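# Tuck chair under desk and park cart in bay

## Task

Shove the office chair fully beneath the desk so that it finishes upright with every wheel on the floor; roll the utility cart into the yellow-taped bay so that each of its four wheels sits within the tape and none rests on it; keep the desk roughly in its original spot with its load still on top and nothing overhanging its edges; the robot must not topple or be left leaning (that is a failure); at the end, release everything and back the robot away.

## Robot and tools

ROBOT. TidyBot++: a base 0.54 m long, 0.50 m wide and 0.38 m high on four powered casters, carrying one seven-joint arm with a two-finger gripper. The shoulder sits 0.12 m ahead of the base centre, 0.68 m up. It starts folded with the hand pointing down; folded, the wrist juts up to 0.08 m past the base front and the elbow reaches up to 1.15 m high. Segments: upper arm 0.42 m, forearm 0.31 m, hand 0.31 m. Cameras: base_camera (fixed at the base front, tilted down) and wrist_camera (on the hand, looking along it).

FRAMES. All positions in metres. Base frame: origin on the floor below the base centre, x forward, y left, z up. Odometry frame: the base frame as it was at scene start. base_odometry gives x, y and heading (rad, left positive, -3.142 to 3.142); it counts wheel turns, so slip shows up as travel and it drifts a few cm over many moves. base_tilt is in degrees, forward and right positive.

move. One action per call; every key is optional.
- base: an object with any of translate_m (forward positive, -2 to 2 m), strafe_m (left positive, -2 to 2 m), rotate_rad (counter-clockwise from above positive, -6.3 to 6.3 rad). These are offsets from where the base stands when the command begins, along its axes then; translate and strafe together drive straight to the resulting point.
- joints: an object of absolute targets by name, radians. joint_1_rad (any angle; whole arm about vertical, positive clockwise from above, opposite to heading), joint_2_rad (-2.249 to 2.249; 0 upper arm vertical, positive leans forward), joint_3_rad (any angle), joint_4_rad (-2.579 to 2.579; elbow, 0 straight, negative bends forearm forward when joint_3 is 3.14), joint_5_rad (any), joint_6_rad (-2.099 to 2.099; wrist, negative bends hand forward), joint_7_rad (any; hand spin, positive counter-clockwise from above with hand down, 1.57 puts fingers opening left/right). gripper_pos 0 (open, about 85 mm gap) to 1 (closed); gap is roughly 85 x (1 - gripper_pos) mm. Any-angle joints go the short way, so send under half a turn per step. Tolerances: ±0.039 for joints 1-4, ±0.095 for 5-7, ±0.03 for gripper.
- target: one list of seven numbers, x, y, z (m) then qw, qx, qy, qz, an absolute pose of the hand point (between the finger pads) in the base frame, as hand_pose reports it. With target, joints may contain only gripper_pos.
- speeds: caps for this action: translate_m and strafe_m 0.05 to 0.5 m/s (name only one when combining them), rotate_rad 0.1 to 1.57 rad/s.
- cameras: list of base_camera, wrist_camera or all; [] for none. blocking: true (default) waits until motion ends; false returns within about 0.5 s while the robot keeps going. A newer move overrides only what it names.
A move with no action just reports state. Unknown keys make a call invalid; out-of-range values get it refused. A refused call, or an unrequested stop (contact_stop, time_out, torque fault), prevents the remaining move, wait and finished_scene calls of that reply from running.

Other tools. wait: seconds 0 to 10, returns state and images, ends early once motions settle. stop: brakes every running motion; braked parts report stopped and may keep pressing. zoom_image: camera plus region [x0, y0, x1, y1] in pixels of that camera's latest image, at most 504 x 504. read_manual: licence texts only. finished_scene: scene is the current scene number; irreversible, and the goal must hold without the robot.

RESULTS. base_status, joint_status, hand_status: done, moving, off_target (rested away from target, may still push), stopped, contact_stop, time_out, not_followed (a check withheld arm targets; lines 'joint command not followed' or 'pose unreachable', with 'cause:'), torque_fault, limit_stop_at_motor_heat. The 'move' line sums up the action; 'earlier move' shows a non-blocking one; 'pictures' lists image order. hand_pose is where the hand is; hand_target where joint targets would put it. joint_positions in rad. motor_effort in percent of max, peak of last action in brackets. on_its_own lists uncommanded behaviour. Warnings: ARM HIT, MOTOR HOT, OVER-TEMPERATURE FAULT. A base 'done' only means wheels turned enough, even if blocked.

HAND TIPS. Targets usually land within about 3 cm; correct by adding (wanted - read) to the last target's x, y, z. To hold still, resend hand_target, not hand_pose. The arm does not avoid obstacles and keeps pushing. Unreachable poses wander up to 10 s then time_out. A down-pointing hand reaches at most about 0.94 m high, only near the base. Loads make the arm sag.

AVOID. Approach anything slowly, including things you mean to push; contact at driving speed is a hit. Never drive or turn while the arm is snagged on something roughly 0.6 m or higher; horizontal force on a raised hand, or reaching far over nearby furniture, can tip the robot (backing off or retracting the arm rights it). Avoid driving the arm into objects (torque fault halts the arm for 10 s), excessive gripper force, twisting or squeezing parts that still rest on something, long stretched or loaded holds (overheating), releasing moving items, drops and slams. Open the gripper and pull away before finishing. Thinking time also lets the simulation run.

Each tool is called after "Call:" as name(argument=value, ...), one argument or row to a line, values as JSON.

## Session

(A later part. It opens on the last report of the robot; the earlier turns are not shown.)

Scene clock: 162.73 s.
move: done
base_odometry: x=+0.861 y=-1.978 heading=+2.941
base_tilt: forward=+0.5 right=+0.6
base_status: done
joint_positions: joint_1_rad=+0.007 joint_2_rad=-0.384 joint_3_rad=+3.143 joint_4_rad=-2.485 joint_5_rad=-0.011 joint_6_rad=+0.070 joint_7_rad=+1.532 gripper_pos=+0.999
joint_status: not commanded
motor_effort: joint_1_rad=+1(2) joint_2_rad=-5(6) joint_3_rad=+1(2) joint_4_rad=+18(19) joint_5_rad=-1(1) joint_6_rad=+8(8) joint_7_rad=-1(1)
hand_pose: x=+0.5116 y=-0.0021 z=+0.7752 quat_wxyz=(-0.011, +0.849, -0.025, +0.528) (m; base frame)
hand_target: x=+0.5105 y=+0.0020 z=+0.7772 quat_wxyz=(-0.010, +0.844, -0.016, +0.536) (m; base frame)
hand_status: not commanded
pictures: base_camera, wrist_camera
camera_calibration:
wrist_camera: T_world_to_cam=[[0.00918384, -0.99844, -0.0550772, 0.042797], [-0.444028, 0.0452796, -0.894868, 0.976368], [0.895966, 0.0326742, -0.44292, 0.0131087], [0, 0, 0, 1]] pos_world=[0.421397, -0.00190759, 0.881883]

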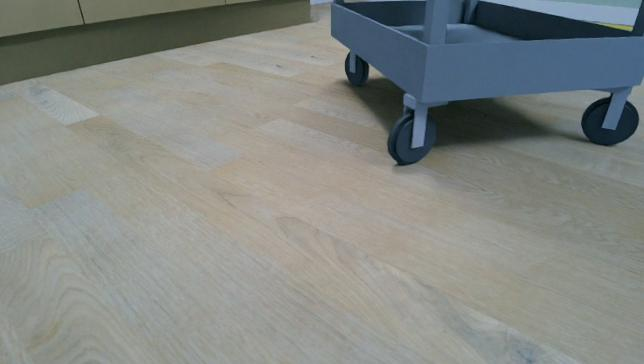

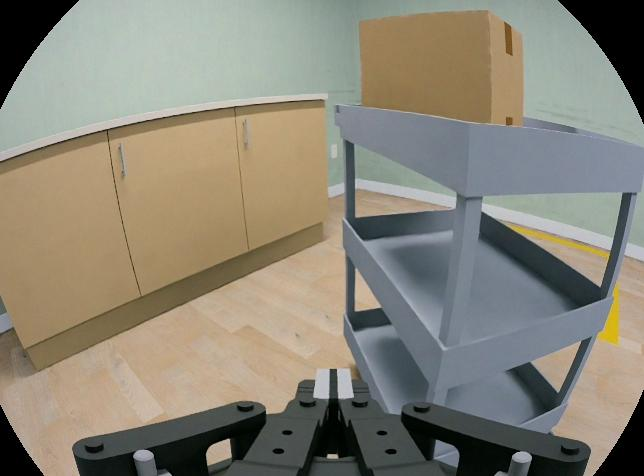

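Call:
move(
  base={"rotate_rad":-0.75},
)

Scene clock: 164.80 s.
move: done
base_odometry: x=+0.861 y=-1.978 heading=+2.192
base_tilt: forward=+0.5 right=+0.5
base_status: done
joint_positions: joint_1_rad=+0.007 joint_2_rad=-0.384 joint_3_rad=+3.143 joint_4_rad=-2.485 joint_5_rad=-0.011 joint_6_rad=+0.070 joint_7_rad=+1.532 gripper_pos=+0.999
joint_status: not commanded
motor_effort: joint_1_rad=+0(2) joint_2_rad=-5(6) joint_3_rad=+1(2) joint_4_rad=+18(19) joint_5_rad=-1(1) joint_6_rad=+7(8) joint_7_rad=+0(1)
hand_pose: x=+0.5116 y=-0.0022 z=+0.7752 quat_wxyz=(-0.011, +0.849, -0.025, +0.528) (m; base frame)
hand_target: x=+0.5105 y=+0.0020 z=+0.7772 quat_wxyz=(-0.010, +0.844, -0.016, +0.536) (m; base frame)
hand_status: not commanded
pictures: base_camera, wrist_camera
camera_calibration:
wrist_camera: T_world_to_cam=[[0.00913219, -0.998439, -0.0550979, 0.0428166], [-0.443971, 0.0453231, -0.894894, 0.97637], [0.895994, 0.0326342, -0.442864, 0.0130596], [0, 0, 0, 1]] pos_world=[0.421388, -0.00192853, 0.88189]

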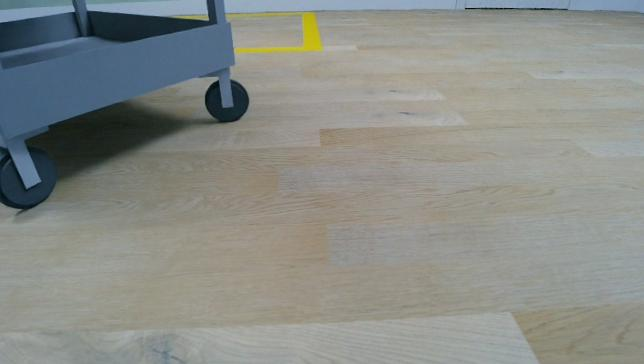

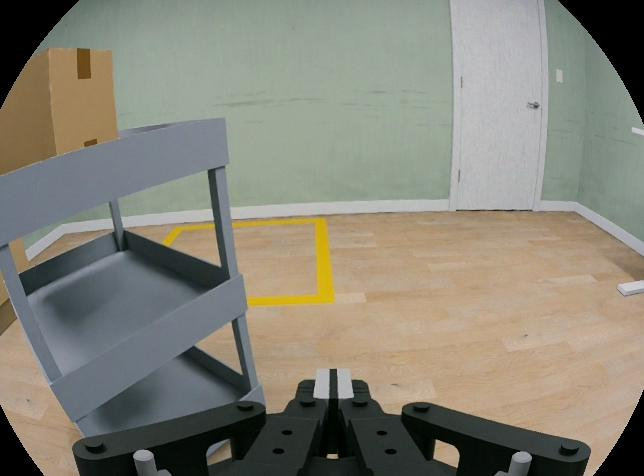

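Call:
move(
  base={"strafe_m":0.57},
  joints={"joint_1_rad":3.1,"joint_6_rad":-0.9},
  cameras=["base_camera"],
)

Call:
move(
  base={"translate_m":0.3},
  speeds={"translate_m":0.2},
  cameras=["base_camera"],
)

Call:
move(
  base={"translate_m":0.5},
  speeds={"translate_m":0.08},
)

Scene clock: 168.97 s.
move: done
base_odometry: x=+0.397 y=-2.310 heading=+2.192
base_tilt: forward=+0.6 right=+0.6
base_status: done
joint_positions: joint_1_rad=+3.075 joint_2_rad=-0.388 joint_3_rad=+3.142 joint_4_rad=-2.485 joint_5_rad=-0.011 joint_6_rad=-0.856 joint_7_rad=+1.532 gripper_pos=+0.999
joint_status: all done
motor_effort: joint_1_rad=+1(3) joint_2_rad=-1(5) joint_3_rad=+1(3) joint_4_rad=+15(19) joint_5_rad=-1(1) joint_6_rad=+1(9) joint_7_rad=+0(1)
hand_pose: x=-0.0513 y=-0.0154 z=+0.6075 quat_wxyz=(+0.094, +0.011, -0.996, +0.010) (m; base frame)
hand_target: x=-0.0314 y=-0.0078 z=+0.6010 quat_wxyz=(+0.066, +0.002, -0.998, +0.002) (m; base frame)
hand_status: not commanded
pictures: base_camera

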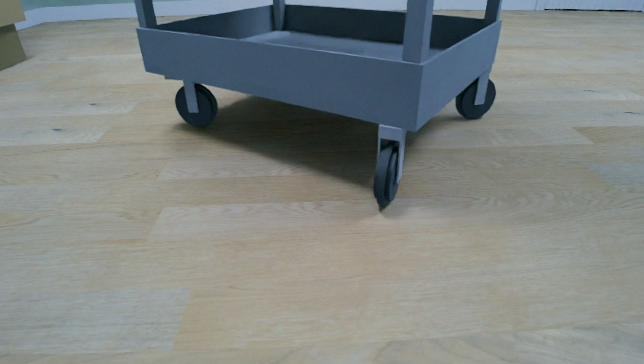

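Scene clock: 171.17 s.
move: done
base_odometry: x=+0.222 y=-2.066 heading=+2.192
base_tilt: forward=+0.5 right=+0.5
base_status: done
joint_positions: joint_1_rad=+3.075 joint_2_rad=-0.390 joint_3_rad=+3.142 joint_4_rad=-2.489 joint_5_rad=-0.011 joint_6_rad=-0.864 joint_7_rad=+1.532 gripper_pos=+0.999
joint_status: not commanded
motor_effort: joint_1_rad=+1(2) joint_2_rad=+0(4) joint_3_rad=+1(2) joint_4_rad=+14(16) joint_5_rad=-1(1) joint_6_rad=+2(3) joint_7_rad=+0(1)
hand_pose: x=-0.0471 y=-0.0151 z=+0.6062 quat_wxyz=(+0.089, +0.011, -0.996, +0.009) (m; base frame)
hand_target: x=-0.0314 y=-0.0078 z=+0.6010 quat_wxyz=(+0.066, +0.002, -0.998, +0.002) (m; base frame)
hand_status: not commanded
pictures: base_camera

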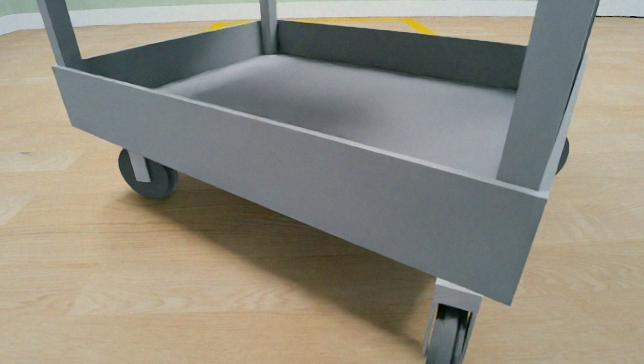

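Scene clock: 182.20 s.
move: time_out
base_odometry: x=-0.067 y=-1.661 heading=+2.194
base_tilt: forward=+0.4 right=+0.5
base_status: translate_m time_out (by the wheels' count: +0.498 of +0.500)
joint_positions: joint_1_rad=+3.076 joint_2_rad=-0.389 joint_3_rad=+3.142 joint_4_rad=-2.490 joint_5_rad=-0.011 joint_6_rad=-0.865 joint_7_rad=+1.532 gripper_pos=+0.999
joint_status: not commanded
motor_effort: joint_1_rad=+1(1) joint_2_rad=+0(3) joint_3_rad=+1(2) joint_4_rad=+15(16) joint_5_rad=-1(1) joint_6_rad=+2(2) joint_7_rad=+0(1)
hand_pose: x=-0.0464 y=-0.0149 z=+0.6057 quat_wxyz=(+0.087, +0.010, -0.996, +0.009) (m; base frame)
hand_target: x=-0.0314 y=-0.0078 z=+0.6010 quat_wxyz=(+0.066, +0.002, -0.998, +0.002) (m; base frame)
hand_status: not commanded
pictures: base_camera, wrist_camera
camera_calibration:
wrist_camera: T_world_to_cam=[[-0.0373997, 0.997802, -0.0547059, 0.0531914], [0.984602, 0.0274395, -0.172644, 0.206052], [-0.170763, -0.0603204, -0.983464, 0.714972], [0, 0, 0, 1]] pos_world=[-0.0787986, -0.015601, 0.741633]

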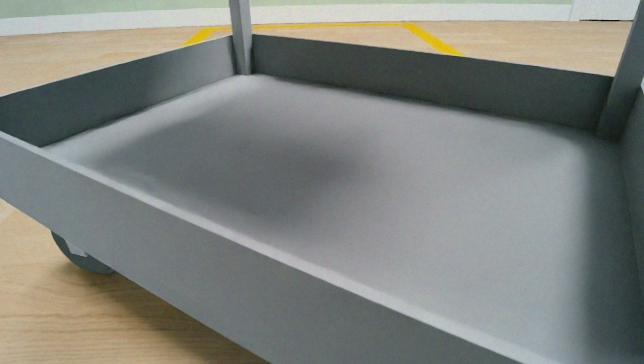

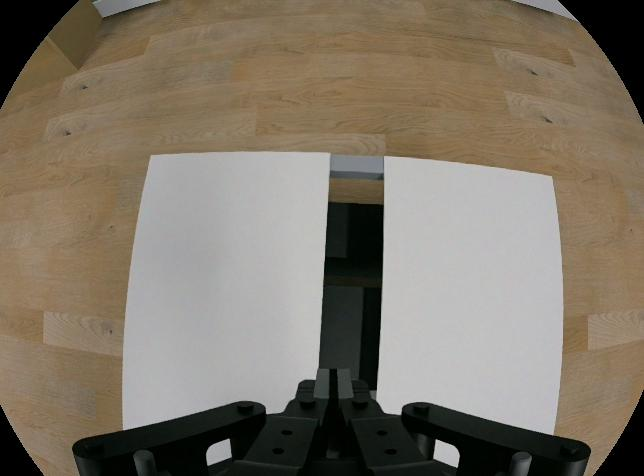

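Call:
move(
  base={"translate_m":0.5},
  speeds={"translate_m":0.1},
  cameras=[],
)

Call:
move(
  base={"translate_m":-0.6},
  speeds={"translate_m":0.3},
  cameras=["base_camera"],
)

Scene clock: 188.27 s.
move: contact_stop
base_odometry: x=-0.358 y=-1.256 heading=+2.195
base_tilt: forward=+0.3 right=+0.5
base_status: translate_m contact_stop (by the wheels' count: +0.499 of +0.500)
joint_positions: joint_1_rad=+3.076 joint_2_rad=-0.389 joint_3_rad=+3.142 joint_4_rad=-2.490 joint_5_rad=-0.011 joint_6_rad=-0.866 joint_7_rad=+1.532 gripper_pos=+0.999
joint_status: not commanded
motor_effort: joint_1_rad=+1(2) joint_2_rad=-1(4) joint_3_rad=+1(2) joint_4_rad=+15(16) joint_5_rad=-1(1) joint_6_rad=+2(2) joint_7_rad=+0(1)
hand_pose: x=-0.0462 y=-0.0148 z=+0.6056 quat_wxyz=(+0.087, +0.010, -0.996, +0.009) (m; base frame)
hand_target: x=-0.0314 y=-0.0078 z=+0.6010 quat_wxyz=(+0.066, +0.002, -0.998, +0.002) (m; base frame)
hand_status: not commanded
pictures: none
No camera images: "cameras" was empty.

not run: a stop that you did not command came earlier in this reply.

Call:
move(
  base={"translate_m":-0.7},
  speeds={"translate_m":0.3},
  cameras=["base_camera"],
)

Scene clock: 191.60 s.
move: done
base_odometry: x=+0.051 y=-1.825 heading=+2.194
base_tilt: forward=+0.5 right=+0.6
base_status: done
joint_positions: joint_1_rad=+3.077 joint_2_rad=-0.389 joint_3_rad=+3.142 joint_4_rad=-2.493 joint_5_rad=-0.011 joint_6_rad=-0.867 joint_7_rad=+1.532 gripper_pos=+0.999
joint_status: not commanded
motor_effort: joint_1_rad=+1(2) joint_2_rad=+0(5) joint_3_rad=+1(2) joint_4_rad=+14(18) joint_5_rad=-1(1) joint_6_rad=+2(3) joint_7_rad=+0(1)
hand_pose: x=-0.0444 y=-0.0147 z=+0.6046 quat_wxyz=(+0.085, +0.010, -0.996, +0.009) (m; base frame)
hand_target: x=-0.0314 y=-0.0078 z=+0.6010 quat_wxyz=(+0.066, +0.002, -0.998, +0.002) (m; base frame)
hand_status: not commanded
pictures: base_camera

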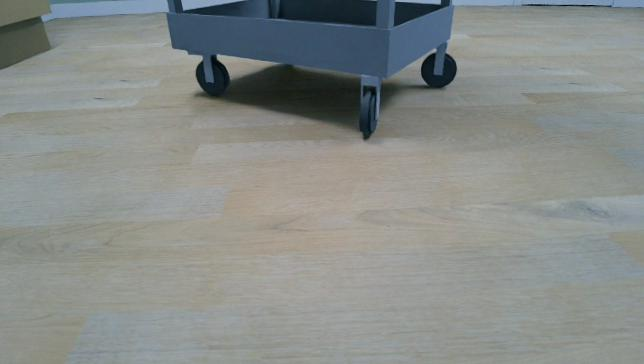

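Call:
move(
  joints={"joint_1_rad":0,"joint_6_rad":0.35},
)

Scene clock: 195.67 s.
move: done
base_odometry: x=+0.051 y=-1.825 heading=+2.194
base_tilt: forward=+0.5 right=+0.6
base_status: not commanded
joint_positions: joint_1_rad=+0.024 joint_2_rad=-0.389 joint_3_rad=+3.142 joint_4_rad=-2.493 joint_5_rad=-0.011 joint_6_rad=+0.316 joint_7_rad=+1.532 gripper_pos=+0.999
joint_status: all done
motor_effort: joint_1_rad=+0(3) joint_2_rad=-5(5) joint_3_rad=+1(2) joint_4_rad=+19(19) joint_5_rad=-1(1) joint_6_rad=+8(10) joint_7_rad=-1(1)
hand_pose: x=+0.5341 y=-0.0098 z=+0.8442 quat_wxyz=(-0.006, +0.779, -0.030, +0.626) (m; base frame)
hand_target: x=+0.5345 y=+0.0021 z=+0.8510 quat_wxyz=(-0.013, +0.771, -0.014, +0.637) (m; base frame)
hand_status: not commanded
pictures: base_camera, wrist_camera
camera_calibration:
wrist_camera: T_world_to_cam=[[0.00298376, -0.99886, -0.047652, 0.0357408], [-0.216281, 0.0458798, -0.975253, 0.994703], [0.976327, 0.0132161, -0.215897, -0.211002], [0, 0, 0, 1]] pos_world=[0.421036, -0.00714807, 0.926235]

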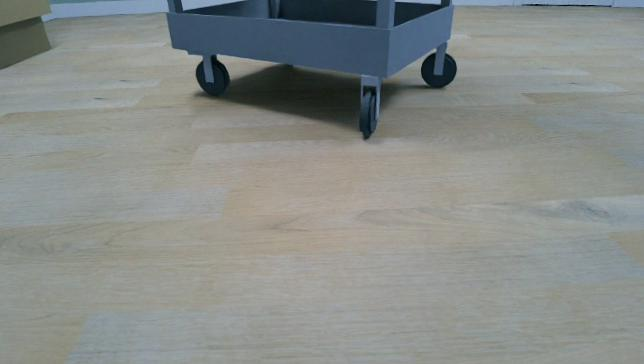

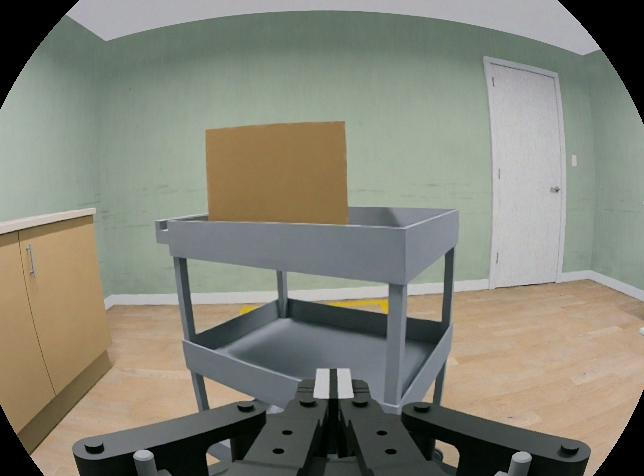

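Call:
move(
  joints={"joint_1_rad":3.1,"joint_6_rad":-0.9},
  base={"translate_m":0.5},
  speeds={"translate_m":0.15},
  cameras=[],
)

Call:
move(
  base={"translate_m":0.95},
  speeds={"translate_m":0.1},
  cameras=["base_camera"],
)

Call:
move(
  base={"translate_m":-0.8},
  speeds={"translate_m":0.3},
  cameras=["base_camera"],
)

Call:
move(
  joints={"joint_1_rad":0,"joint_6_rad":0.35},
)

Scene clock: 199.97 s.
move: done
base_odometry: x=-0.242 y=-1.419 heading=+2.195
base_tilt: forward=+0.5 right=+0.6
base_status: done
joint_positions: joint_1_rad=+3.075 joint_2_rad=-0.392 joint_3_rad=+3.142 joint_4_rad=-2.493 joint_5_rad=-0.011 joint_6_rad=-0.858 joint_7_rad=+1.532 gripper_pos=+0.999
joint_status: all done
motor_effort: joint_1_rad=+0(2) joint_2_rad=+0(6) joint_3_rad=+1(2) joint_4_rad=+15(20) joint_5_rad=-1(1) joint_6_rad=+2(10) joint_7_rad=+0(1)
hand_pose: x=-0.0472 y=-0.0151 z=+0.6055 quat_wxyz=(+0.091, +0.011, -0.996, +0.009) (m; base frame)
hand_target: x=-0.0314 y=-0.0078 z=+0.6010 quat_wxyz=(+0.066, +0.002, -0.998, +0.002) (m; base frame)
hand_status: not commanded
pictures: none
No camera images: "cameras" was empty.

Scene clock: 210.13 s.
move: done
base_odometry: x=-0.796 y=-0.649 heading=+2.195
base_tilt: forward=+0.5 right=+0.5
base_status: done
joint_positions: joint_1_rad=+3.076 joint_2_rad=-0.390 joint_3_rad=+3.142 joint_4_rad=-2.493 joint_5_rad=-0.011 joint_6_rad=-0.863 joint_7_rad=+1.532 gripper_pos=+0.999
joint_status: not commanded
motor_effort: joint_1_rad=+1(2) joint_2_rad=+0(3) joint_3_rad=+1(3) joint_4_rad=+14(16) joint_5_rad=-1(2) joint_6_rad=+2(2) joint_7_rad=+0(1)
hand_pose: x=-0.0455 y=-0.0148 z=+0.6049 quat_wxyz=(+0.087, +0.010, -0.996, +0.009) (m; base frame)
hand_target: x=-0.0314 y=-0.0078 z=+0.6010 quat_wxyz=(+0.066, +0.002, -0.998, +0.002) (m; base frame)
hand_status: not commanded
pictures: base_camera

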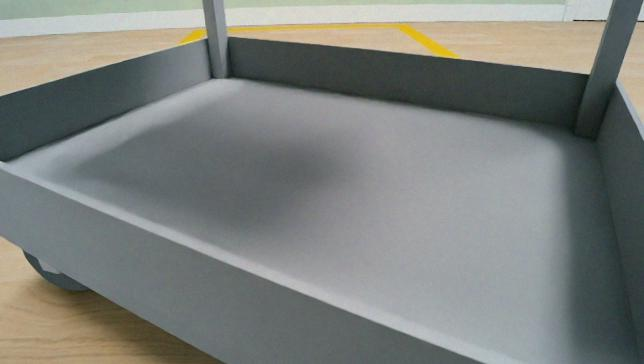

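Scene clock: 213.80 s.
move: done
base_odometry: x=-0.329 y=-1.298 heading=+2.194
base_tilt: forward=+0.5 right=+0.6
base_status: done
joint_positions: joint_1_rad=+3.076 joint_2_rad=-0.388 joint_3_rad=+3.142 joint_4_rad=-2.494 joint_5_rad=-0.011 joint_6_rad=-0.866 joint_7_rad=+1.532 gripper_pos=+0.999
joint_status: not commanded
motor_effort: joint_1_rad=+1(2) joint_2_rad=+0(4) joint_3_rad=+1(2) joint_4_rad=+14(17) joint_5_rad=-1(1) joint_6_rad=+2(3) joint_7_rad=+0(1)
hand_pose: x=-0.0441 y=-0.0147 z=+0.6042 quat_wxyz=(+0.084, +0.010, -0.996, +0.009) (m; base frame)
hand_target: x=-0.0314 y=-0.0078 z=+0.6010 quat_wxyz=(+0.066, +0.002, -0.998, +0.002) (m; base frame)
hand_status: not commanded
pictures: base_camera

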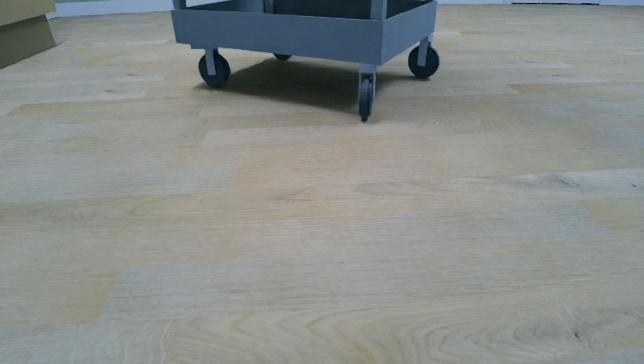

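Scene clock: 217.70 s.
move: done
base_odometry: x=-0.329 y=-1.298 heading=+2.194
base_tilt: forward=+0.5 right=+0.6
base_status: not commanded
joint_positions: joint_1_rad=+0.024 joint_2_rad=-0.388 joint_3_rad=+3.142 joint_4_rad=-2.494 joint_5_rad=-0.011 joint_6_rad=+0.316 joint_7_rad=+1.532 gripper_pos=+0.999
joint_status: all done
motor_effort: joint_1_rad=+1(3) joint_2_rad=-5(5) joint_3_rad=+1(2) joint_4_rad=+19(19) joint_5_rad=-1(1) joint_6_rad=+8(10) joint_7_rad=+0(1)
hand_pose: x=+0.5339 y=-0.0098 z=+0.8434 quat_wxyz=(-0.006, +0.780, -0.030, +0.626) (m; base frame)
hand_target: x=+0.5345 y=+0.0021 z=+0.8510 quat_wxyz=(-0.013, +0.771, -0.014, +0.637) (m; base frame)
hand_status: not commanded
pictures: base_camera, wrist_camera
camera_calibration:
wrist_camera: T_world_to_cam=[[0.00290859, -0.998858, -0.0476957, 0.0357837], [-0.21783, 0.0459177, -0.974906, 0.994372], [0.975982, 0.0132251, -0.217447, -0.209483], [0, 0, 0, 1]] pos_world=[0.420952, -0.00714593, 0.925574]

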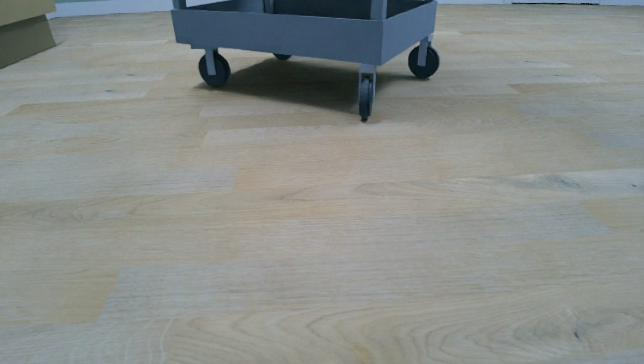

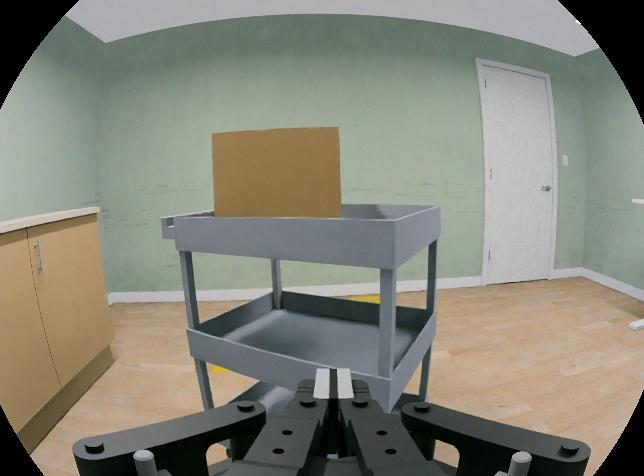

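Call:
zoom_image(
  camera="base_camera",
  region=[170, 0, 460, 140],
)

Call:
move(
  joints={"joint_1_rad":3.1,"joint_6_rad":-0.9},
  base={"translate_m":0.6},
  speeds={"translate_m":0.15},
  cameras=["base_camera"],
)

Call:
move(
  base={"translate_m":0.2},
  speeds={"translate_m":0.06},
  cameras=["base_camera"],
)

Call:
move(
  base={"translate_m":0.2},
  speeds={"translate_m":0.06},
  cameras=["base_camera"],
)

Scaled by 1.738.

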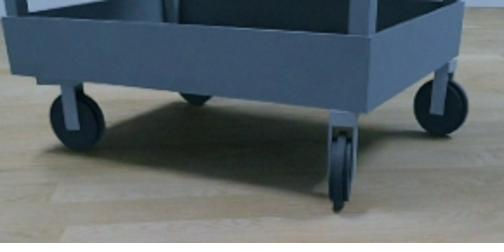

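Scene clock: 222.63 s.
move: done
base_odometry: x=-0.679 y=-0.811 heading=+2.195
base_tilt: forward=+0.5 right=+0.5
base_status: done
joint_positions: joint_1_rad=+3.075 joint_2_rad=-0.392 joint_3_rad=+3.142 joint_4_rad=-2.494 joint_5_rad=-0.011 joint_6_rad=-0.862 joint_7_rad=+1.532 gripper_pos=+0.999
joint_status: all done
motor_effort: joint_1_rad=+1(3) joint_2_rad=-1(6) joint_3_rad=+1(2) joint_4_rad=+15(20) joint_5_rad=-1(1) joint_6_rad=+2(9) joint_7_rad=+0(1)
hand_pose: x=-0.0456 y=-0.0150 z=+0.6050 quat_wxyz=(+0.088, +0.011, -0.996, +0.009) (m; base frame)
hand_target: x=-0.0314 y=-0.0078 z=+0.6010 quat_wxyz=(+0.066, +0.002, -0.998, +0.002) (m; base frame)
hand_status: not commanded
pictures: base_camera

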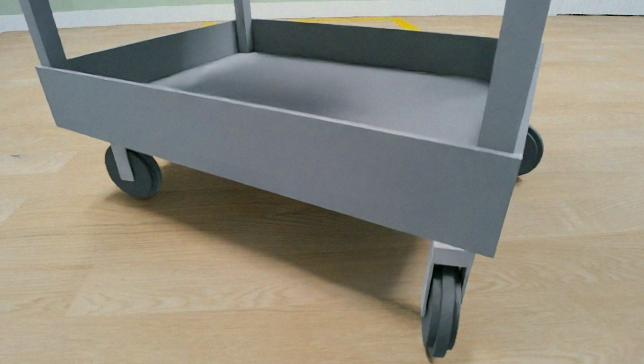

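Scene clock: 226.47 s.
move: done
base_odometry: x=-0.796 y=-0.650 heading=+2.194
base_tilt: forward=+0.5 right=+0.5
base_status: done
joint_positions: joint_1_rad=+3.075 joint_2_rad=-0.391 joint_3_rad=+3.142 joint_4_rad=-2.494 joint_5_rad=-0.011 joint_6_rad=-0.863 joint_7_rad=+1.532 gripper_pos=+0.999
joint_status: not commanded
motor_effort: joint_1_rad=+0(2) joint_2_rad=+0(3) joint_3_rad=+1(2) joint_4_rad=+15(16) joint_5_rad=-1(1) joint_6_rad=+2(2) joint_7_rad=-1(1)
hand_pose: x=-0.0451 y=-0.0149 z=+0.6047 quat_wxyz=(+0.087, +0.011, -0.996, +0.009) (m; base frame)
hand_target: x=-0.0314 y=-0.0078 z=+0.6010 quat_wxyz=(+0.066, +0.002, -0.998, +0.002) (m; base frame)
hand_status: not commanded
pictures: base_camera

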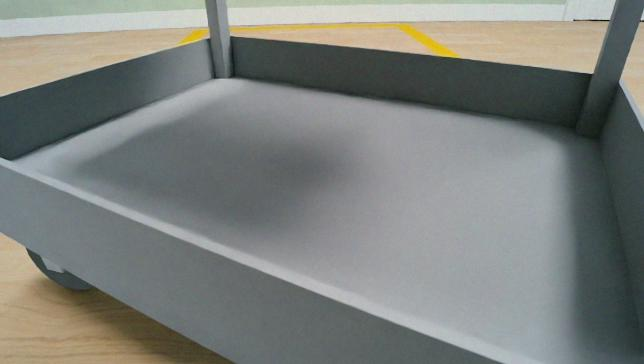

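Scene clock: 230.40 s.
move: done
base_odometry: x=-0.912 y=-0.488 heading=+2.194
base_tilt: forward=+0.4 right=+0.4
base_status: done
joint_positions: joint_1_rad=+3.075 joint_2_rad=-0.391 joint_3_rad=+3.142 joint_4_rad=-2.494 joint_5_rad=-0.011 joint_6_rad=-0.864 joint_7_rad=+1.532 gripper_pos=+0.999
joint_status: not commanded
motor_effort: joint_1_rad=+1(1) joint_2_rad=+0(3) joint_3_rad=+1(2) joint_4_rad=+14(15) joint_5_rad=-1(1) joint_6_rad=+2(3) joint_7_rad=+0(1)
hand_pose: x=-0.0449 y=-0.0149 z=+0.6047 quat_wxyz=(+0.087, +0.011, -0.996, +0.009) (m; base frame)
hand_target: x=-0.0314 y=-0.0078 z=+0.6010 quat_wxyz=(+0.066, +0.002, -0.998, +0.002) (m; base frame)
hand_status: not commanded
pictures: base_camera

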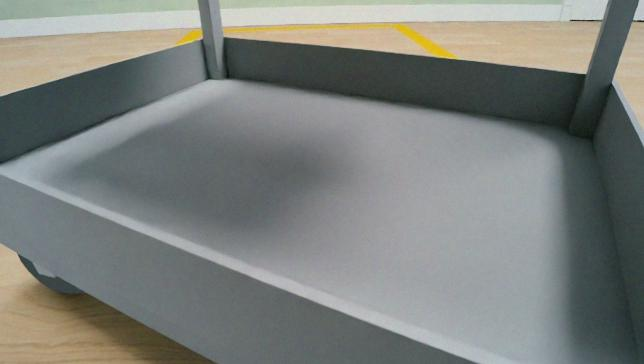

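Call:
move(
  base={"translate_m":-0.15},
  cameras=[],
)

Call:
move(
  base={"strafe_m":-0.32},
  cameras=[],
)

Call:
move(
  base={"translate_m":0.5},
  speeds={"translate_m":0.07},
  cameras=["base_camera"],
)

Scene clock: 232.13 s.
move: done
base_odometry: x=-0.824 y=-0.610 heading=+2.194
base_tilt: forward=+0.5 right=+0.5
base_status: done
joint_positions: joint_1_rad=+3.076 joint_2_rad=-0.386 joint_3_rad=+3.142 joint_4_rad=-2.495 joint_5_rad=-0.011 joint_6_rad=-0.866 joint_7_rad=+1.532 gripper_pos=+0.999
joint_status: not commanded
motor_effort: joint_1_rad=+1(2) joint_2_rad=-1(4) joint_3_rad=+1(2) joint_4_rad=+14(17) joint_5_rad=-1(1) joint_6_rad=+2(3) joint_7_rad=+0(1)
hand_pose: x=-0.0437 y=-0.0148 z=+0.6037 quat_wxyz=(+0.083, +0.010, -0.996, +0.009) (m; base frame)
hand_target: x=-0.0314 y=-0.0078 z=+0.6010 quat_wxyz=(+0.066, +0.002, -0.998, +0.002) (m; base frame)
hand_status: not commanded
pictures: none
No camera images: "cameras" was empty.

Scene clock: 233.97 s.
move: done
base_odometry: x=-0.564 y=-0.423 heading=+2.193
base_tilt: forward=+0.5 right=+0.5
base_status: done
joint_positions: joint_1_rad=+3.076 joint_2_rad=-0.386 joint_3_rad=+3.142 joint_4_rad=-2.495 joint_5_rad=-0.011 joint_6_rad=-0.866 joint_7_rad=+1.532 gripper_pos=+0.999
joint_status: not commanded
motor_effort: joint_1_rad=+1(2) joint_2_rad=-1(1) joint_3_rad=+1(2) joint_4_rad=+15(15) joint_5_rad=-1(2) joint_6_rad=+2(2) joint_7_rad=+0(1)
hand_pose: x=-0.0437 y=-0.0148 z=+0.6037 quat_wxyz=(+0.083, +0.010, -0.996, +0.009) (m; base frame)
hand_target: x=-0.0314 y=-0.0078 z=+0.6010 quat_wxyz=(+0.066, +0.002, -0.998, +0.002) (m; base frame)
hand_status: not commanded
pictures: none
No camera images: "cameras" was empty.

Scene clock: 241.63 s.
move: done
base_odometry: x=-0.855 y=-0.018 heading=+2.192
base_tilt: forward=+0.4 right=+0.6
base_status: done
joint_positions: joint_1_rad=+3.076 joint_2_rad=-0.387 joint_3_rad=+3.142 joint_4_rad=-2.495 joint_5_rad=-0.011 joint_6_rad=-0.867 joint_7_rad=+1.532 gripper_pos=+0.999
joint_status: not commanded
motor_effort: joint_1_rad=+1(2) joint_2_rad=-1(3) joint_3_rad=+1(2) joint_4_rad=+14(16) joint_5_rad=-1(1) joint_6_rad=+2(2) joint_7_rad=-1(1)
hand_pose: x=-0.0436 y=-0.0147 z=+0.6038 quat_wxyz=(+0.083, +0.010, -0.996, +0.009) (m; base frame)
hand_target: x=-0.0314 y=-0.0078 z=+0.6010 quat_wxyz=(+0.066, +0.002, -0.998, +0.002) (m; base frame)
hand_status: not commanded
pictures: base_camera

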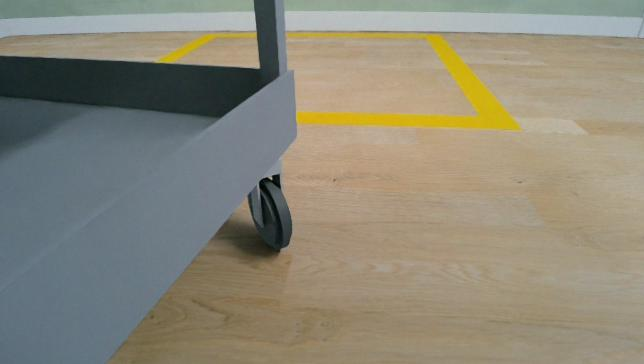

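Call:
move(
  base={"translate_m":0.2},
  speeds={"translate_m":0.07},
  cameras=["base_camera"],
)

Call:
move(
  base={"translate_m":-1.2},
  cameras=[],
)

Call:
move(
  base={"strafe_m":0.4},
  joints={"joint_1_rad":0,"joint_6_rad":0.2},
)

Scene clock: 245.20 s.
move: done
base_odometry: x=-0.972 y=+0.145 heading=+2.194
base_tilt: forward=+0.5 right=+0.5
base_status: done
joint_positions: joint_1_rad=+3.076 joint_2_rad=-0.388 joint_3_rad=+3.142 joint_4_rad=-2.495 joint_5_rad=-0.011 joint_6_rad=-0.867 joint_7_rad=+1.532 gripper_pos=+0.999
joint_status: not commanded
motor_effort: joint_1_rad=+1(1) joint_2_rad=-1(3) joint_3_rad=+1(2) joint_4_rad=+14(16) joint_5_rad=-1(1) joint_6_rad=+2(2) joint_7_rad=+0(1)
hand_pose: x=-0.0435 y=-0.0147 z=+0.6039 quat_wxyz=(+0.083, +0.010, -0.996, +0.009) (m; base frame)
hand_target: x=-0.0314 y=-0.0078 z=+0.6010 quat_wxyz=(+0.066, +0.002, -0.998, +0.002) (m; base frame)
hand_status: not commanded
pictures: base_camera

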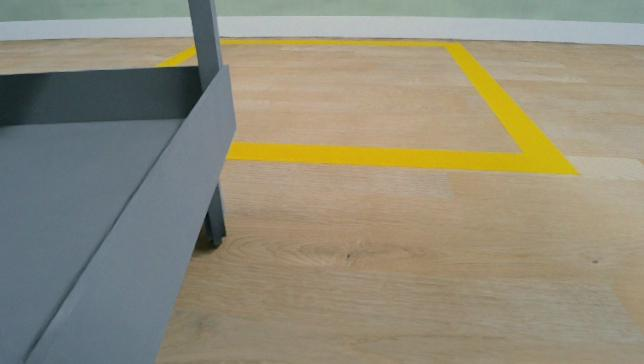

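Scene clock: 248.73 s.
move: done
base_odometry: x=-0.272 y=-0.830 heading=+2.194
base_tilt: forward=+0.4 right=+0.5
base_status: done
joint_positions: joint_1_rad=+3.077 joint_2_rad=-0.390 joint_3_rad=+3.142 joint_4_rad=-2.497 joint_5_rad=-0.011 joint_6_rad=-0.870 joint_7_rad=+1.532 gripper_pos=+0.999
joint_status: not commanded
motor_effort: joint_1_rad=+0(2) joint_2_rad=-1(4) joint_3_rad=+1(2) joint_4_rad=+14(16) joint_5_rad=-1(1) joint_6_rad=+1(3) joint_7_rad=-1(1)
hand_pose: x=-0.0417 y=-0.0145 z=+0.6033 quat_wxyz=(+0.082, +0.010, -0.997, +0.009) (m; base frame)
hand_target: x=-0.0314 y=-0.0078 z=+0.6010 quat_wxyz=(+0.066, +0.002, -0.998, +0.002) (m; base frame)
hand_status: not commanded
pictures: none
No camera images: "cameras" was empty.

Scene clock: 252.63 s.
move: done
base_odometry: x=-0.596 y=-1.064 heading=+2.195
base_tilt: forward=+0.4 right=+0.5
base_status: done
joint_positions: joint_1_rad=+0.024 joint_2_rad=-0.390 joint_3_rad=+3.142 joint_4_rad=-2.497 joint_5_rad=-0.011 joint_6_rad=+0.166 joint_7_rad=+1.532 gripper_pos=+0.999
joint_status: all done
motor_effort: joint_1_rad=+1(2) joint_2_rad=-5(5) joint_3_rad=+1(2) joint_4_rad=+19(19) joint_5_rad=-1(2) joint_6_rad=+8(8) joint_7_rad=+0(1)
hand_pose: x=+0.5193 y=-0.0090 z=+0.7978 quat_wxyz=(-0.006, +0.825, -0.031, +0.565) (m; base frame)
hand_target: x=+0.5223 y=+0.0020 z=+0.8060 quat_wxyz=(-0.011, +0.816, -0.015, +0.578) (m; base frame)
hand_status: not commanded
pictures: base_camera, wrist_camera
camera_calibration:
wrist_camera: T_world_to_cam=[[-0.00323843, -0.998631, -0.0522041, 0.0412925], [-0.362221, 0.0498307, -0.930759, 0.986474], [0.932087, 0.0158952, -0.361887, -0.0671413], [0, 0, 0, 1]] pos_world=[0.420037, -0.00685344, 0.896028]

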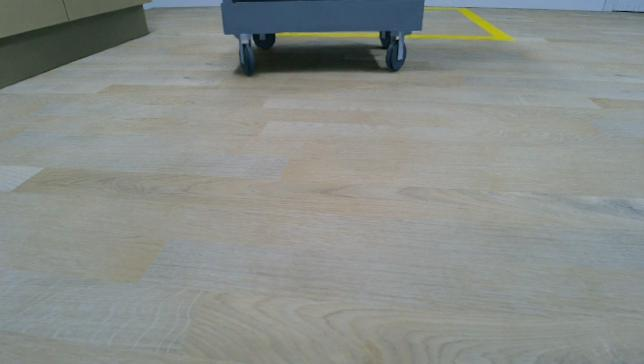

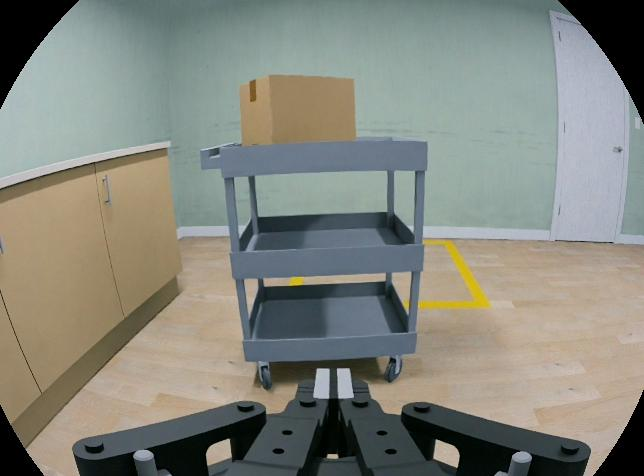

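Call:
move(
  base={"translate_m":0.6,"strafe_m":0.45,"rotate_rad":-0.38},
  joints={"joint_1_rad":3.1,"joint_6_rad":-0.9},
  cameras=["base_camera"],
)

Call:
move(
  base={"translate_m":0.9},
  speeds={"translate_m":0.08},
  cameras=["base_camera"],
)

Scene clock: 256.80 s.
move: done
base_odometry: x=-1.312 y=-0.840 heading=+1.815
base_tilt: forward=+0.5 right=+0.6
base_status: done
joint_positions: joint_1_rad=+3.075 joint_2_rad=-0.391 joint_3_rad=+3.142 joint_4_rad=-2.497 joint_5_rad=-0.011 joint_6_rad=-0.856 joint_7_rad=+1.532 gripper_pos=+0.999
joint_status: all done
motor_effort: joint_1_rad=+1(2) joint_2_rad=+0(5) joint_3_rad=+1(2) joint_4_rad=+14(19) joint_5_rad=-1(1) joint_6_rad=+1(9) joint_7_rad=+0(1)
hand_pose: x=-0.0462 y=-0.0150 z=+0.6042 quat_wxyz=(+0.089, +0.011, -0.996, +0.009) (m; base frame)
hand_target: x=-0.0314 y=-0.0078 z=+0.6010 quat_wxyz=(+0.066, +0.002, -0.998, +0.002) (m; base frame)
hand_status: not commanded
pictures: base_camera

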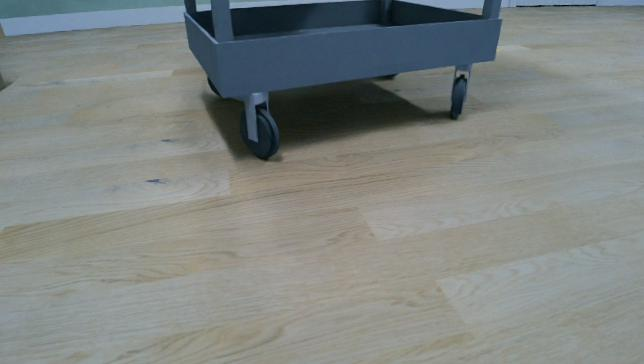

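Scene clock: 268.57 s.
move: done
base_odometry: x=-1.529 y=+0.033 heading=+1.815
base_tilt: forward=+0.5 right=+0.5
base_status: done
joint_positions: joint_1_rad=+3.076 joint_2_rad=-0.391 joint_3_rad=+3.142 joint_4_rad=-2.497 joint_5_rad=-0.011 joint_6_rad=-0.863 joint_7_rad=+1.532 gripper_pos=+0.999
joint_status: not commanded
motor_effort: joint_1_rad=+1(2) joint_2_rad=+0(3) joint_3_rad=+1(2) joint_4_rad=+15(15) joint_5_rad=-1(1) joint_6_rad=+2(2) joint_7_rad=+0(1)
hand_pose: x=-0.0440 y=-0.0147 z=+0.6038 quat_wxyz=(+0.086, +0.010, -0.996, +0.009) (m; base frame)
hand_target: x=-0.0314 y=-0.0078 z=+0.6010 quat_wxyz=(+0.066, +0.002, -0.998, +0.002) (m; base frame)
hand_status: not commanded
pictures: base_camera

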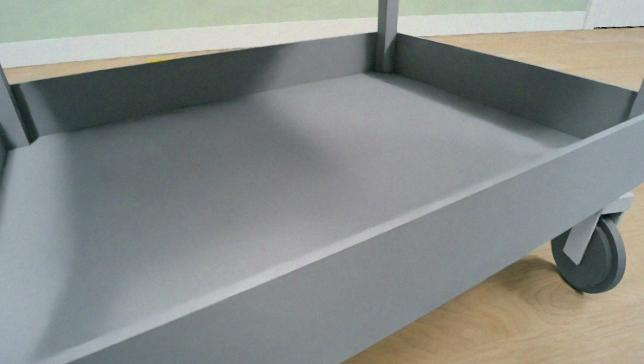

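Call:
move(
  base={"translate_m":-1.0},
  cameras=[],
)

Call:
move(
  joints={"joint_1_rad":0,"joint_6_rad":0.2},
)

Scene clock: 272.07 s.
move: done
base_odometry: x=-1.288 y=-0.938 heading=+1.814
base_tilt: forward=+0.5 right=+0.5
base_status: done
joint_positions: joint_1_rad=+3.076 joint_2_rad=-0.390 joint_3_rad=+3.142 joint_4_rad=-2.497 joint_5_rad=-0.011 joint_6_rad=-0.866 joint_7_rad=+1.532 gripper_pos=+0.999
joint_status: not commanded
motor_effort: joint_1_rad=+1(2) joint_2_rad=+0(3) joint_3_rad=+1(3) joint_4_rad=+14(16) joint_5_rad=-1(2) joint_6_rad=+2(3) joint_7_rad=+0(1)
hand_pose: x=-0.0430 y=-0.0146 z=+0.6036 quat_wxyz=(+0.084, +0.010, -0.996, +0.009) (m; base frame)
hand_target: x=-0.0314 y=-0.0078 z=+0.6010 quat_wxyz=(+0.066, +0.002, -0.998, +0.002) (m; base frame)
hand_status: not commanded
pictures: none
No camera images: "cameras" was empty.

Scene clock: 275.97 s.
move: done
base_odometry: x=-1.288 y=-0.938 heading=+1.814
base_tilt: forward=+0.5 right=+0.6
base_status: not commanded
joint_positions: joint_1_rad=+0.024 joint_2_rad=-0.390 joint_3_rad=+3.142 joint_4_rad=-2.497 joint_5_rad=-0.011 joint_6_rad=+0.166 joint_7_rad=+1.532 gripper_pos=+0.999
joint_status: all done
motor_effort: joint_1_rad=+0(2) joint_2_rad=-5(5) joint_3_rad=+1(2) joint_4_rad=+18(19) joint_5_rad=-1(1) joint_6_rad=+8(9) joint_7_rad=+0(1)
hand_pose: x=+0.5193 y=-0.0091 z=+0.7978 quat_wxyz=(-0.006, +0.825, -0.031, +0.565) (m; base frame)
hand_target: x=+0.5223 y=+0.0020 z=+0.8060 quat_wxyz=(-0.011, +0.816, -0.015, +0.578) (m; base frame)
hand_status: not commanded
pictures: base_camera, wrist_camera
camera_calibration:
wrist_camera: T_world_to_cam=[[-0.00353443, -0.998624, -0.0523139, 0.0414026], [-0.362121, 0.0500418, -0.930787, 0.986449], [0.932124, 0.0156542, -0.3618, -0.0671714], [0, 0, 0, 1]] pos_world=[0.419973, -0.00696654, 0.896037]

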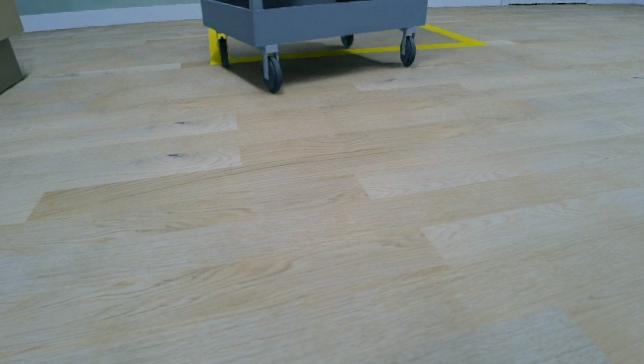

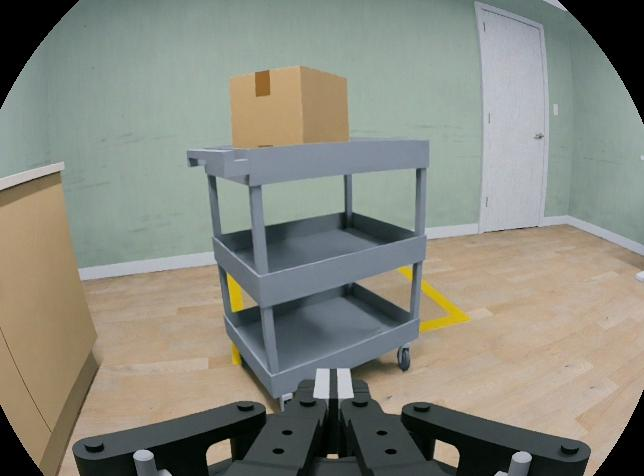

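Call:
move(
  base={"translate_m":0.85},
  joints={"joint_1_rad":3.1,"joint_6_rad":-0.9},
  speeds={"translate_m":0.3},
  cameras=["base_camera"],
)

Call:
move(
  base={"translate_m":0.7},
  speeds={"translate_m":0.08},
  cameras=["base_camera"],
)

Call:
move(
  base={"translate_m":-1.0},
  cameras=[],
)

Call:
move(
  joints={"joint_1_rad":0,"joint_6_rad":0.2},
)

Scene clock: 280.13 s.
move: done
base_odometry: x=-1.493 y=-0.113 heading=+1.813
base_tilt: forward=+0.5 right=+0.5
base_status: done
joint_positions: joint_1_rad=+3.075 joint_2_rad=-0.390 joint_3_rad=+3.142 joint_4_rad=-2.497 joint_5_rad=-0.011 joint_6_rad=-0.856 joint_7_rad=+1.532 gripper_pos=+0.999
joint_status: all done
motor_effort: joint_1_rad=+1(3) joint_2_rad=-1(8) joint_3_rad=+1(2) joint_4_rad=+14(19) joint_5_rad=-1(1) joint_6_rad=+2(9) joint_7_rad=+0(1)
hand_pose: x=-0.0461 y=-0.0150 z=+0.6041 quat_wxyz=(+0.089, +0.011, -0.996, +0.009) (m; base frame)
hand_target: x=-0.0314 y=-0.0078 z=+0.6010 quat_wxyz=(+0.066, +0.002, -0.998, +0.002) (m; base frame)
hand_status: not commanded
pictures: base_camera

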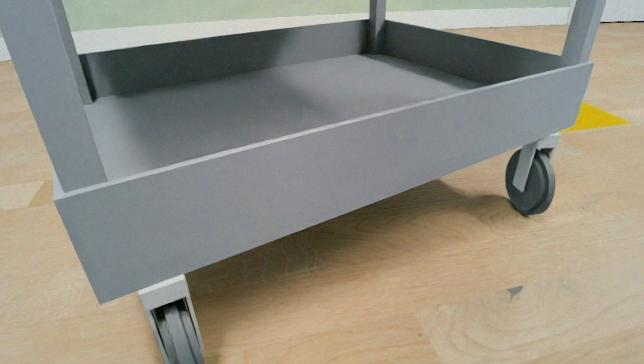

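Scene clock: 289.40 s.
move: done
base_odometry: x=-1.661 y=+0.566 heading=+1.813
base_tilt: forward=+0.5 right=+0.6
base_status: done
joint_positions: joint_1_rad=+3.076 joint_2_rad=-0.390 joint_3_rad=+3.142 joint_4_rad=-2.497 joint_5_rad=-0.011 joint_6_rad=-0.863 joint_7_rad=+1.532 gripper_pos=+0.999
joint_status: not commanded
motor_effort: joint_1_rad=+1(2) joint_2_rad=-1(2) joint_3_rad=+1(2) joint_4_rad=+15(16) joint_5_rad=-1(1) joint_6_rad=+2(2) joint_7_rad=+0(1)
hand_pose: x=-0.0439 y=-0.0147 z=+0.6037 quat_wxyz=(+0.086, +0.010, -0.996, +0.009) (m; base frame)
hand_target: x=-0.0314 y=-0.0078 z=+0.6010 quat_wxyz=(+0.066, +0.002, -0.998, +0.002) (m; base frame)
hand_status: not commanded
pictures: base_camera

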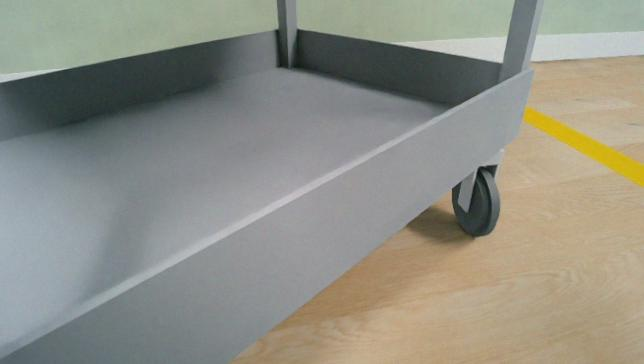

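Scene clock: 292.93 s.
move: done
base_odometry: x=-1.421 y=-0.404 heading=+1.814
base_tilt: forward=+0.5 right=+0.6
base_status: done
joint_positions: joint_1_rad=+3.076 joint_2_rad=-0.391 joint_3_rad=+3.142 joint_4_rad=-2.498 joint_5_rad=-0.011 joint_6_rad=-0.867 joint_7_rad=+1.532 gripper_pos=+0.999
joint_status: not commanded
motor_effort: joint_1_rad=+1(2) joint_2_rad=+0(3) joint_3_rad=+1(2) joint_4_rad=+14(16) joint_5_rad=-1(1) joint_6_rad=+2(2) joint_7_rad=-1(1)
hand_pose: x=-0.0422 y=-0.0146 z=+0.6034 quat_wxyz=(+0.083, +0.010, -0.996, +0.009) (m; base frame)
hand_target: x=-0.0314 y=-0.0078 z=+0.6010 quat_wxyz=(+0.066, +0.002, -0.998, +0.002) (m; base frame)
hand_status: not commanded
pictures: none
No camera images: "cameras" was empty.

Scene clock: 296.83 s.
move: done
base_odometry: x=-1.421 y=-0.404 heading=+1.814
base_tilt: forward=+0.5 right=+0.5
base_status: not commanded
joint_positions: joint_1_rad=+0.024 joint_2_rad=-0.391 joint_3_rad=+3.142 joint_4_rad=-2.498 joint_5_rad=-0.011 joint_6_rad=+0.166 joint_7_rad=+1.532 gripper_pos=+0.999
joint_status: all done
motor_effort: joint_1_rad=+1(2) joint_2_rad=-5(5) joint_3_rad=+1(2) joint_4_rad=+18(19) joint_5_rad=-1(1) joint_6_rad=+8(9) joint_7_rad=+0(1)
hand_pose: x=+0.5190 y=-0.0091 z=+0.7976 quat_wxyz=(-0.006, +0.825, -0.031, +0.565) (m; base frame)
hand_target: x=+0.5223 y=+0.0020 z=+0.8060 quat_wxyz=(-0.011, +0.816, -0.015, +0.577) (m; base frame)
hand_status: not commanded
pictures: base_camera, wrist_camera
camera_calibration:
wrist_camera: T_world_to_cam=[[-0.00348203, -0.998625, -0.0523051, 0.0413909], [-0.362208, 0.0500132, -0.930754, 0.986199], [0.932091, 0.0157044, -0.361885, -0.0668437], [0, 0, 0, 1]] pos_world=[0.419658, -0.00693925, 0.895885]

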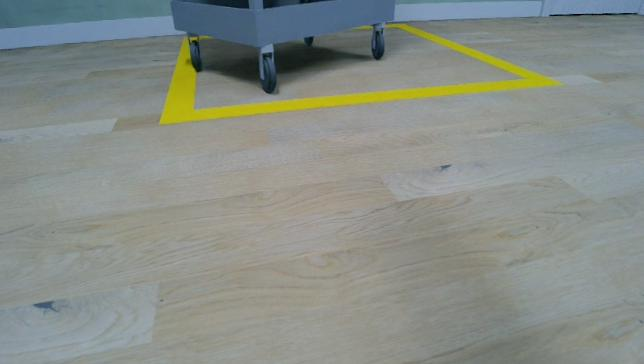

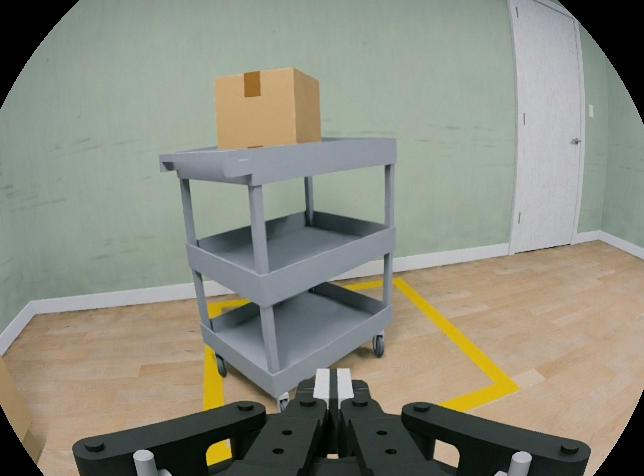

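Call:
move(
  base={"strafe_m":0.89,"translate_m":0.5,"rotate_rad":-0.785},
  joints={"joint_1_rad":3.1,"joint_6_rad":-0.9},
  cameras=[],
)

Call:
move(
  base={"translate_m":0.3,"strafe_m":0.3},
  cameras=["base_camera"],
)

Scene clock: 303.47 s.
move: done
TORQUE WARNING: joint_2_rad reached its warning level (56.7 N m). A warning alone does not stop the arm.
base_odometry: x=-2.405 y=-0.133 heading=+1.029
base_tilt: forward=+0.6 right=+0.5
base_status: done
joint_positions: joint_1_rad=+3.077 joint_2_rad=-0.390 joint_3_rad=+3.145 joint_4_rad=-2.502 joint_5_rad=-0.011 joint_6_rad=-0.863 joint_7_rad=+1.532 gripper_pos=+0.999
joint_status: all done
motor_effort: joint_1_rad=+0(5) joint_2_rad=+0(16) joint_3_rad=+1(8) joint_4_rad=+15(24) joint_5_rad=-1(3) joint_6_rad=+2(10) joint_7_rad=+0(1)
hand_pose: x=-0.0418 y=-0.0140 z=+0.6021 quat_wxyz=(+0.083, +0.009, -0.996, +0.009) (m; base frame)
hand_target: x=-0.0314 y=-0.0078 z=+0.6010 quat_wxyz=(+0.066, +0.002, -0.998, +0.002) (m; base frame)
hand_status: not commanded
pictures: none
No camera images: "cameras" was empty.

Scene clock: 305.63 s.
move: done
base_odometry: x=-2.507 y=+0.279 heading=+1.029
base_tilt: forward=+0.5 right=+0.6
base_status: done
joint_positions: joint_1_rad=+3.077 joint_2_rad=-0.391 joint_3_rad=+3.145 joint_4_rad=-2.502 joint_5_rad=-0.011 joint_6_rad=-0.865 joint_7_rad=+1.532 gripper_pos=+0.999
joint_status: not commanded
motor_effort: joint_1_rad=+0(2) joint_2_rad=+0(2) joint_3_rad=+1(2) joint_4_rad=+15(16) joint_5_rad=-1(2) joint_6_rad=+2(2) joint_7_rad=+0(1)
hand_pose: x=-0.0411 y=-0.0139 z=+0.6023 quat_wxyz=(+0.082, +0.009, -0.997, +0.009) (m; base frame)
hand_target: x=-0.0314 y=-0.0078 z=+0.6010 quat_wxyz=(+0.066, +0.002, -0.998, +0.002) (m; base frame)
hand_status: not commanded
pictures: base_camera

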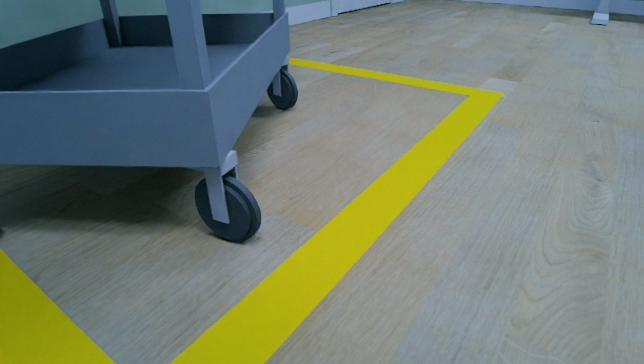

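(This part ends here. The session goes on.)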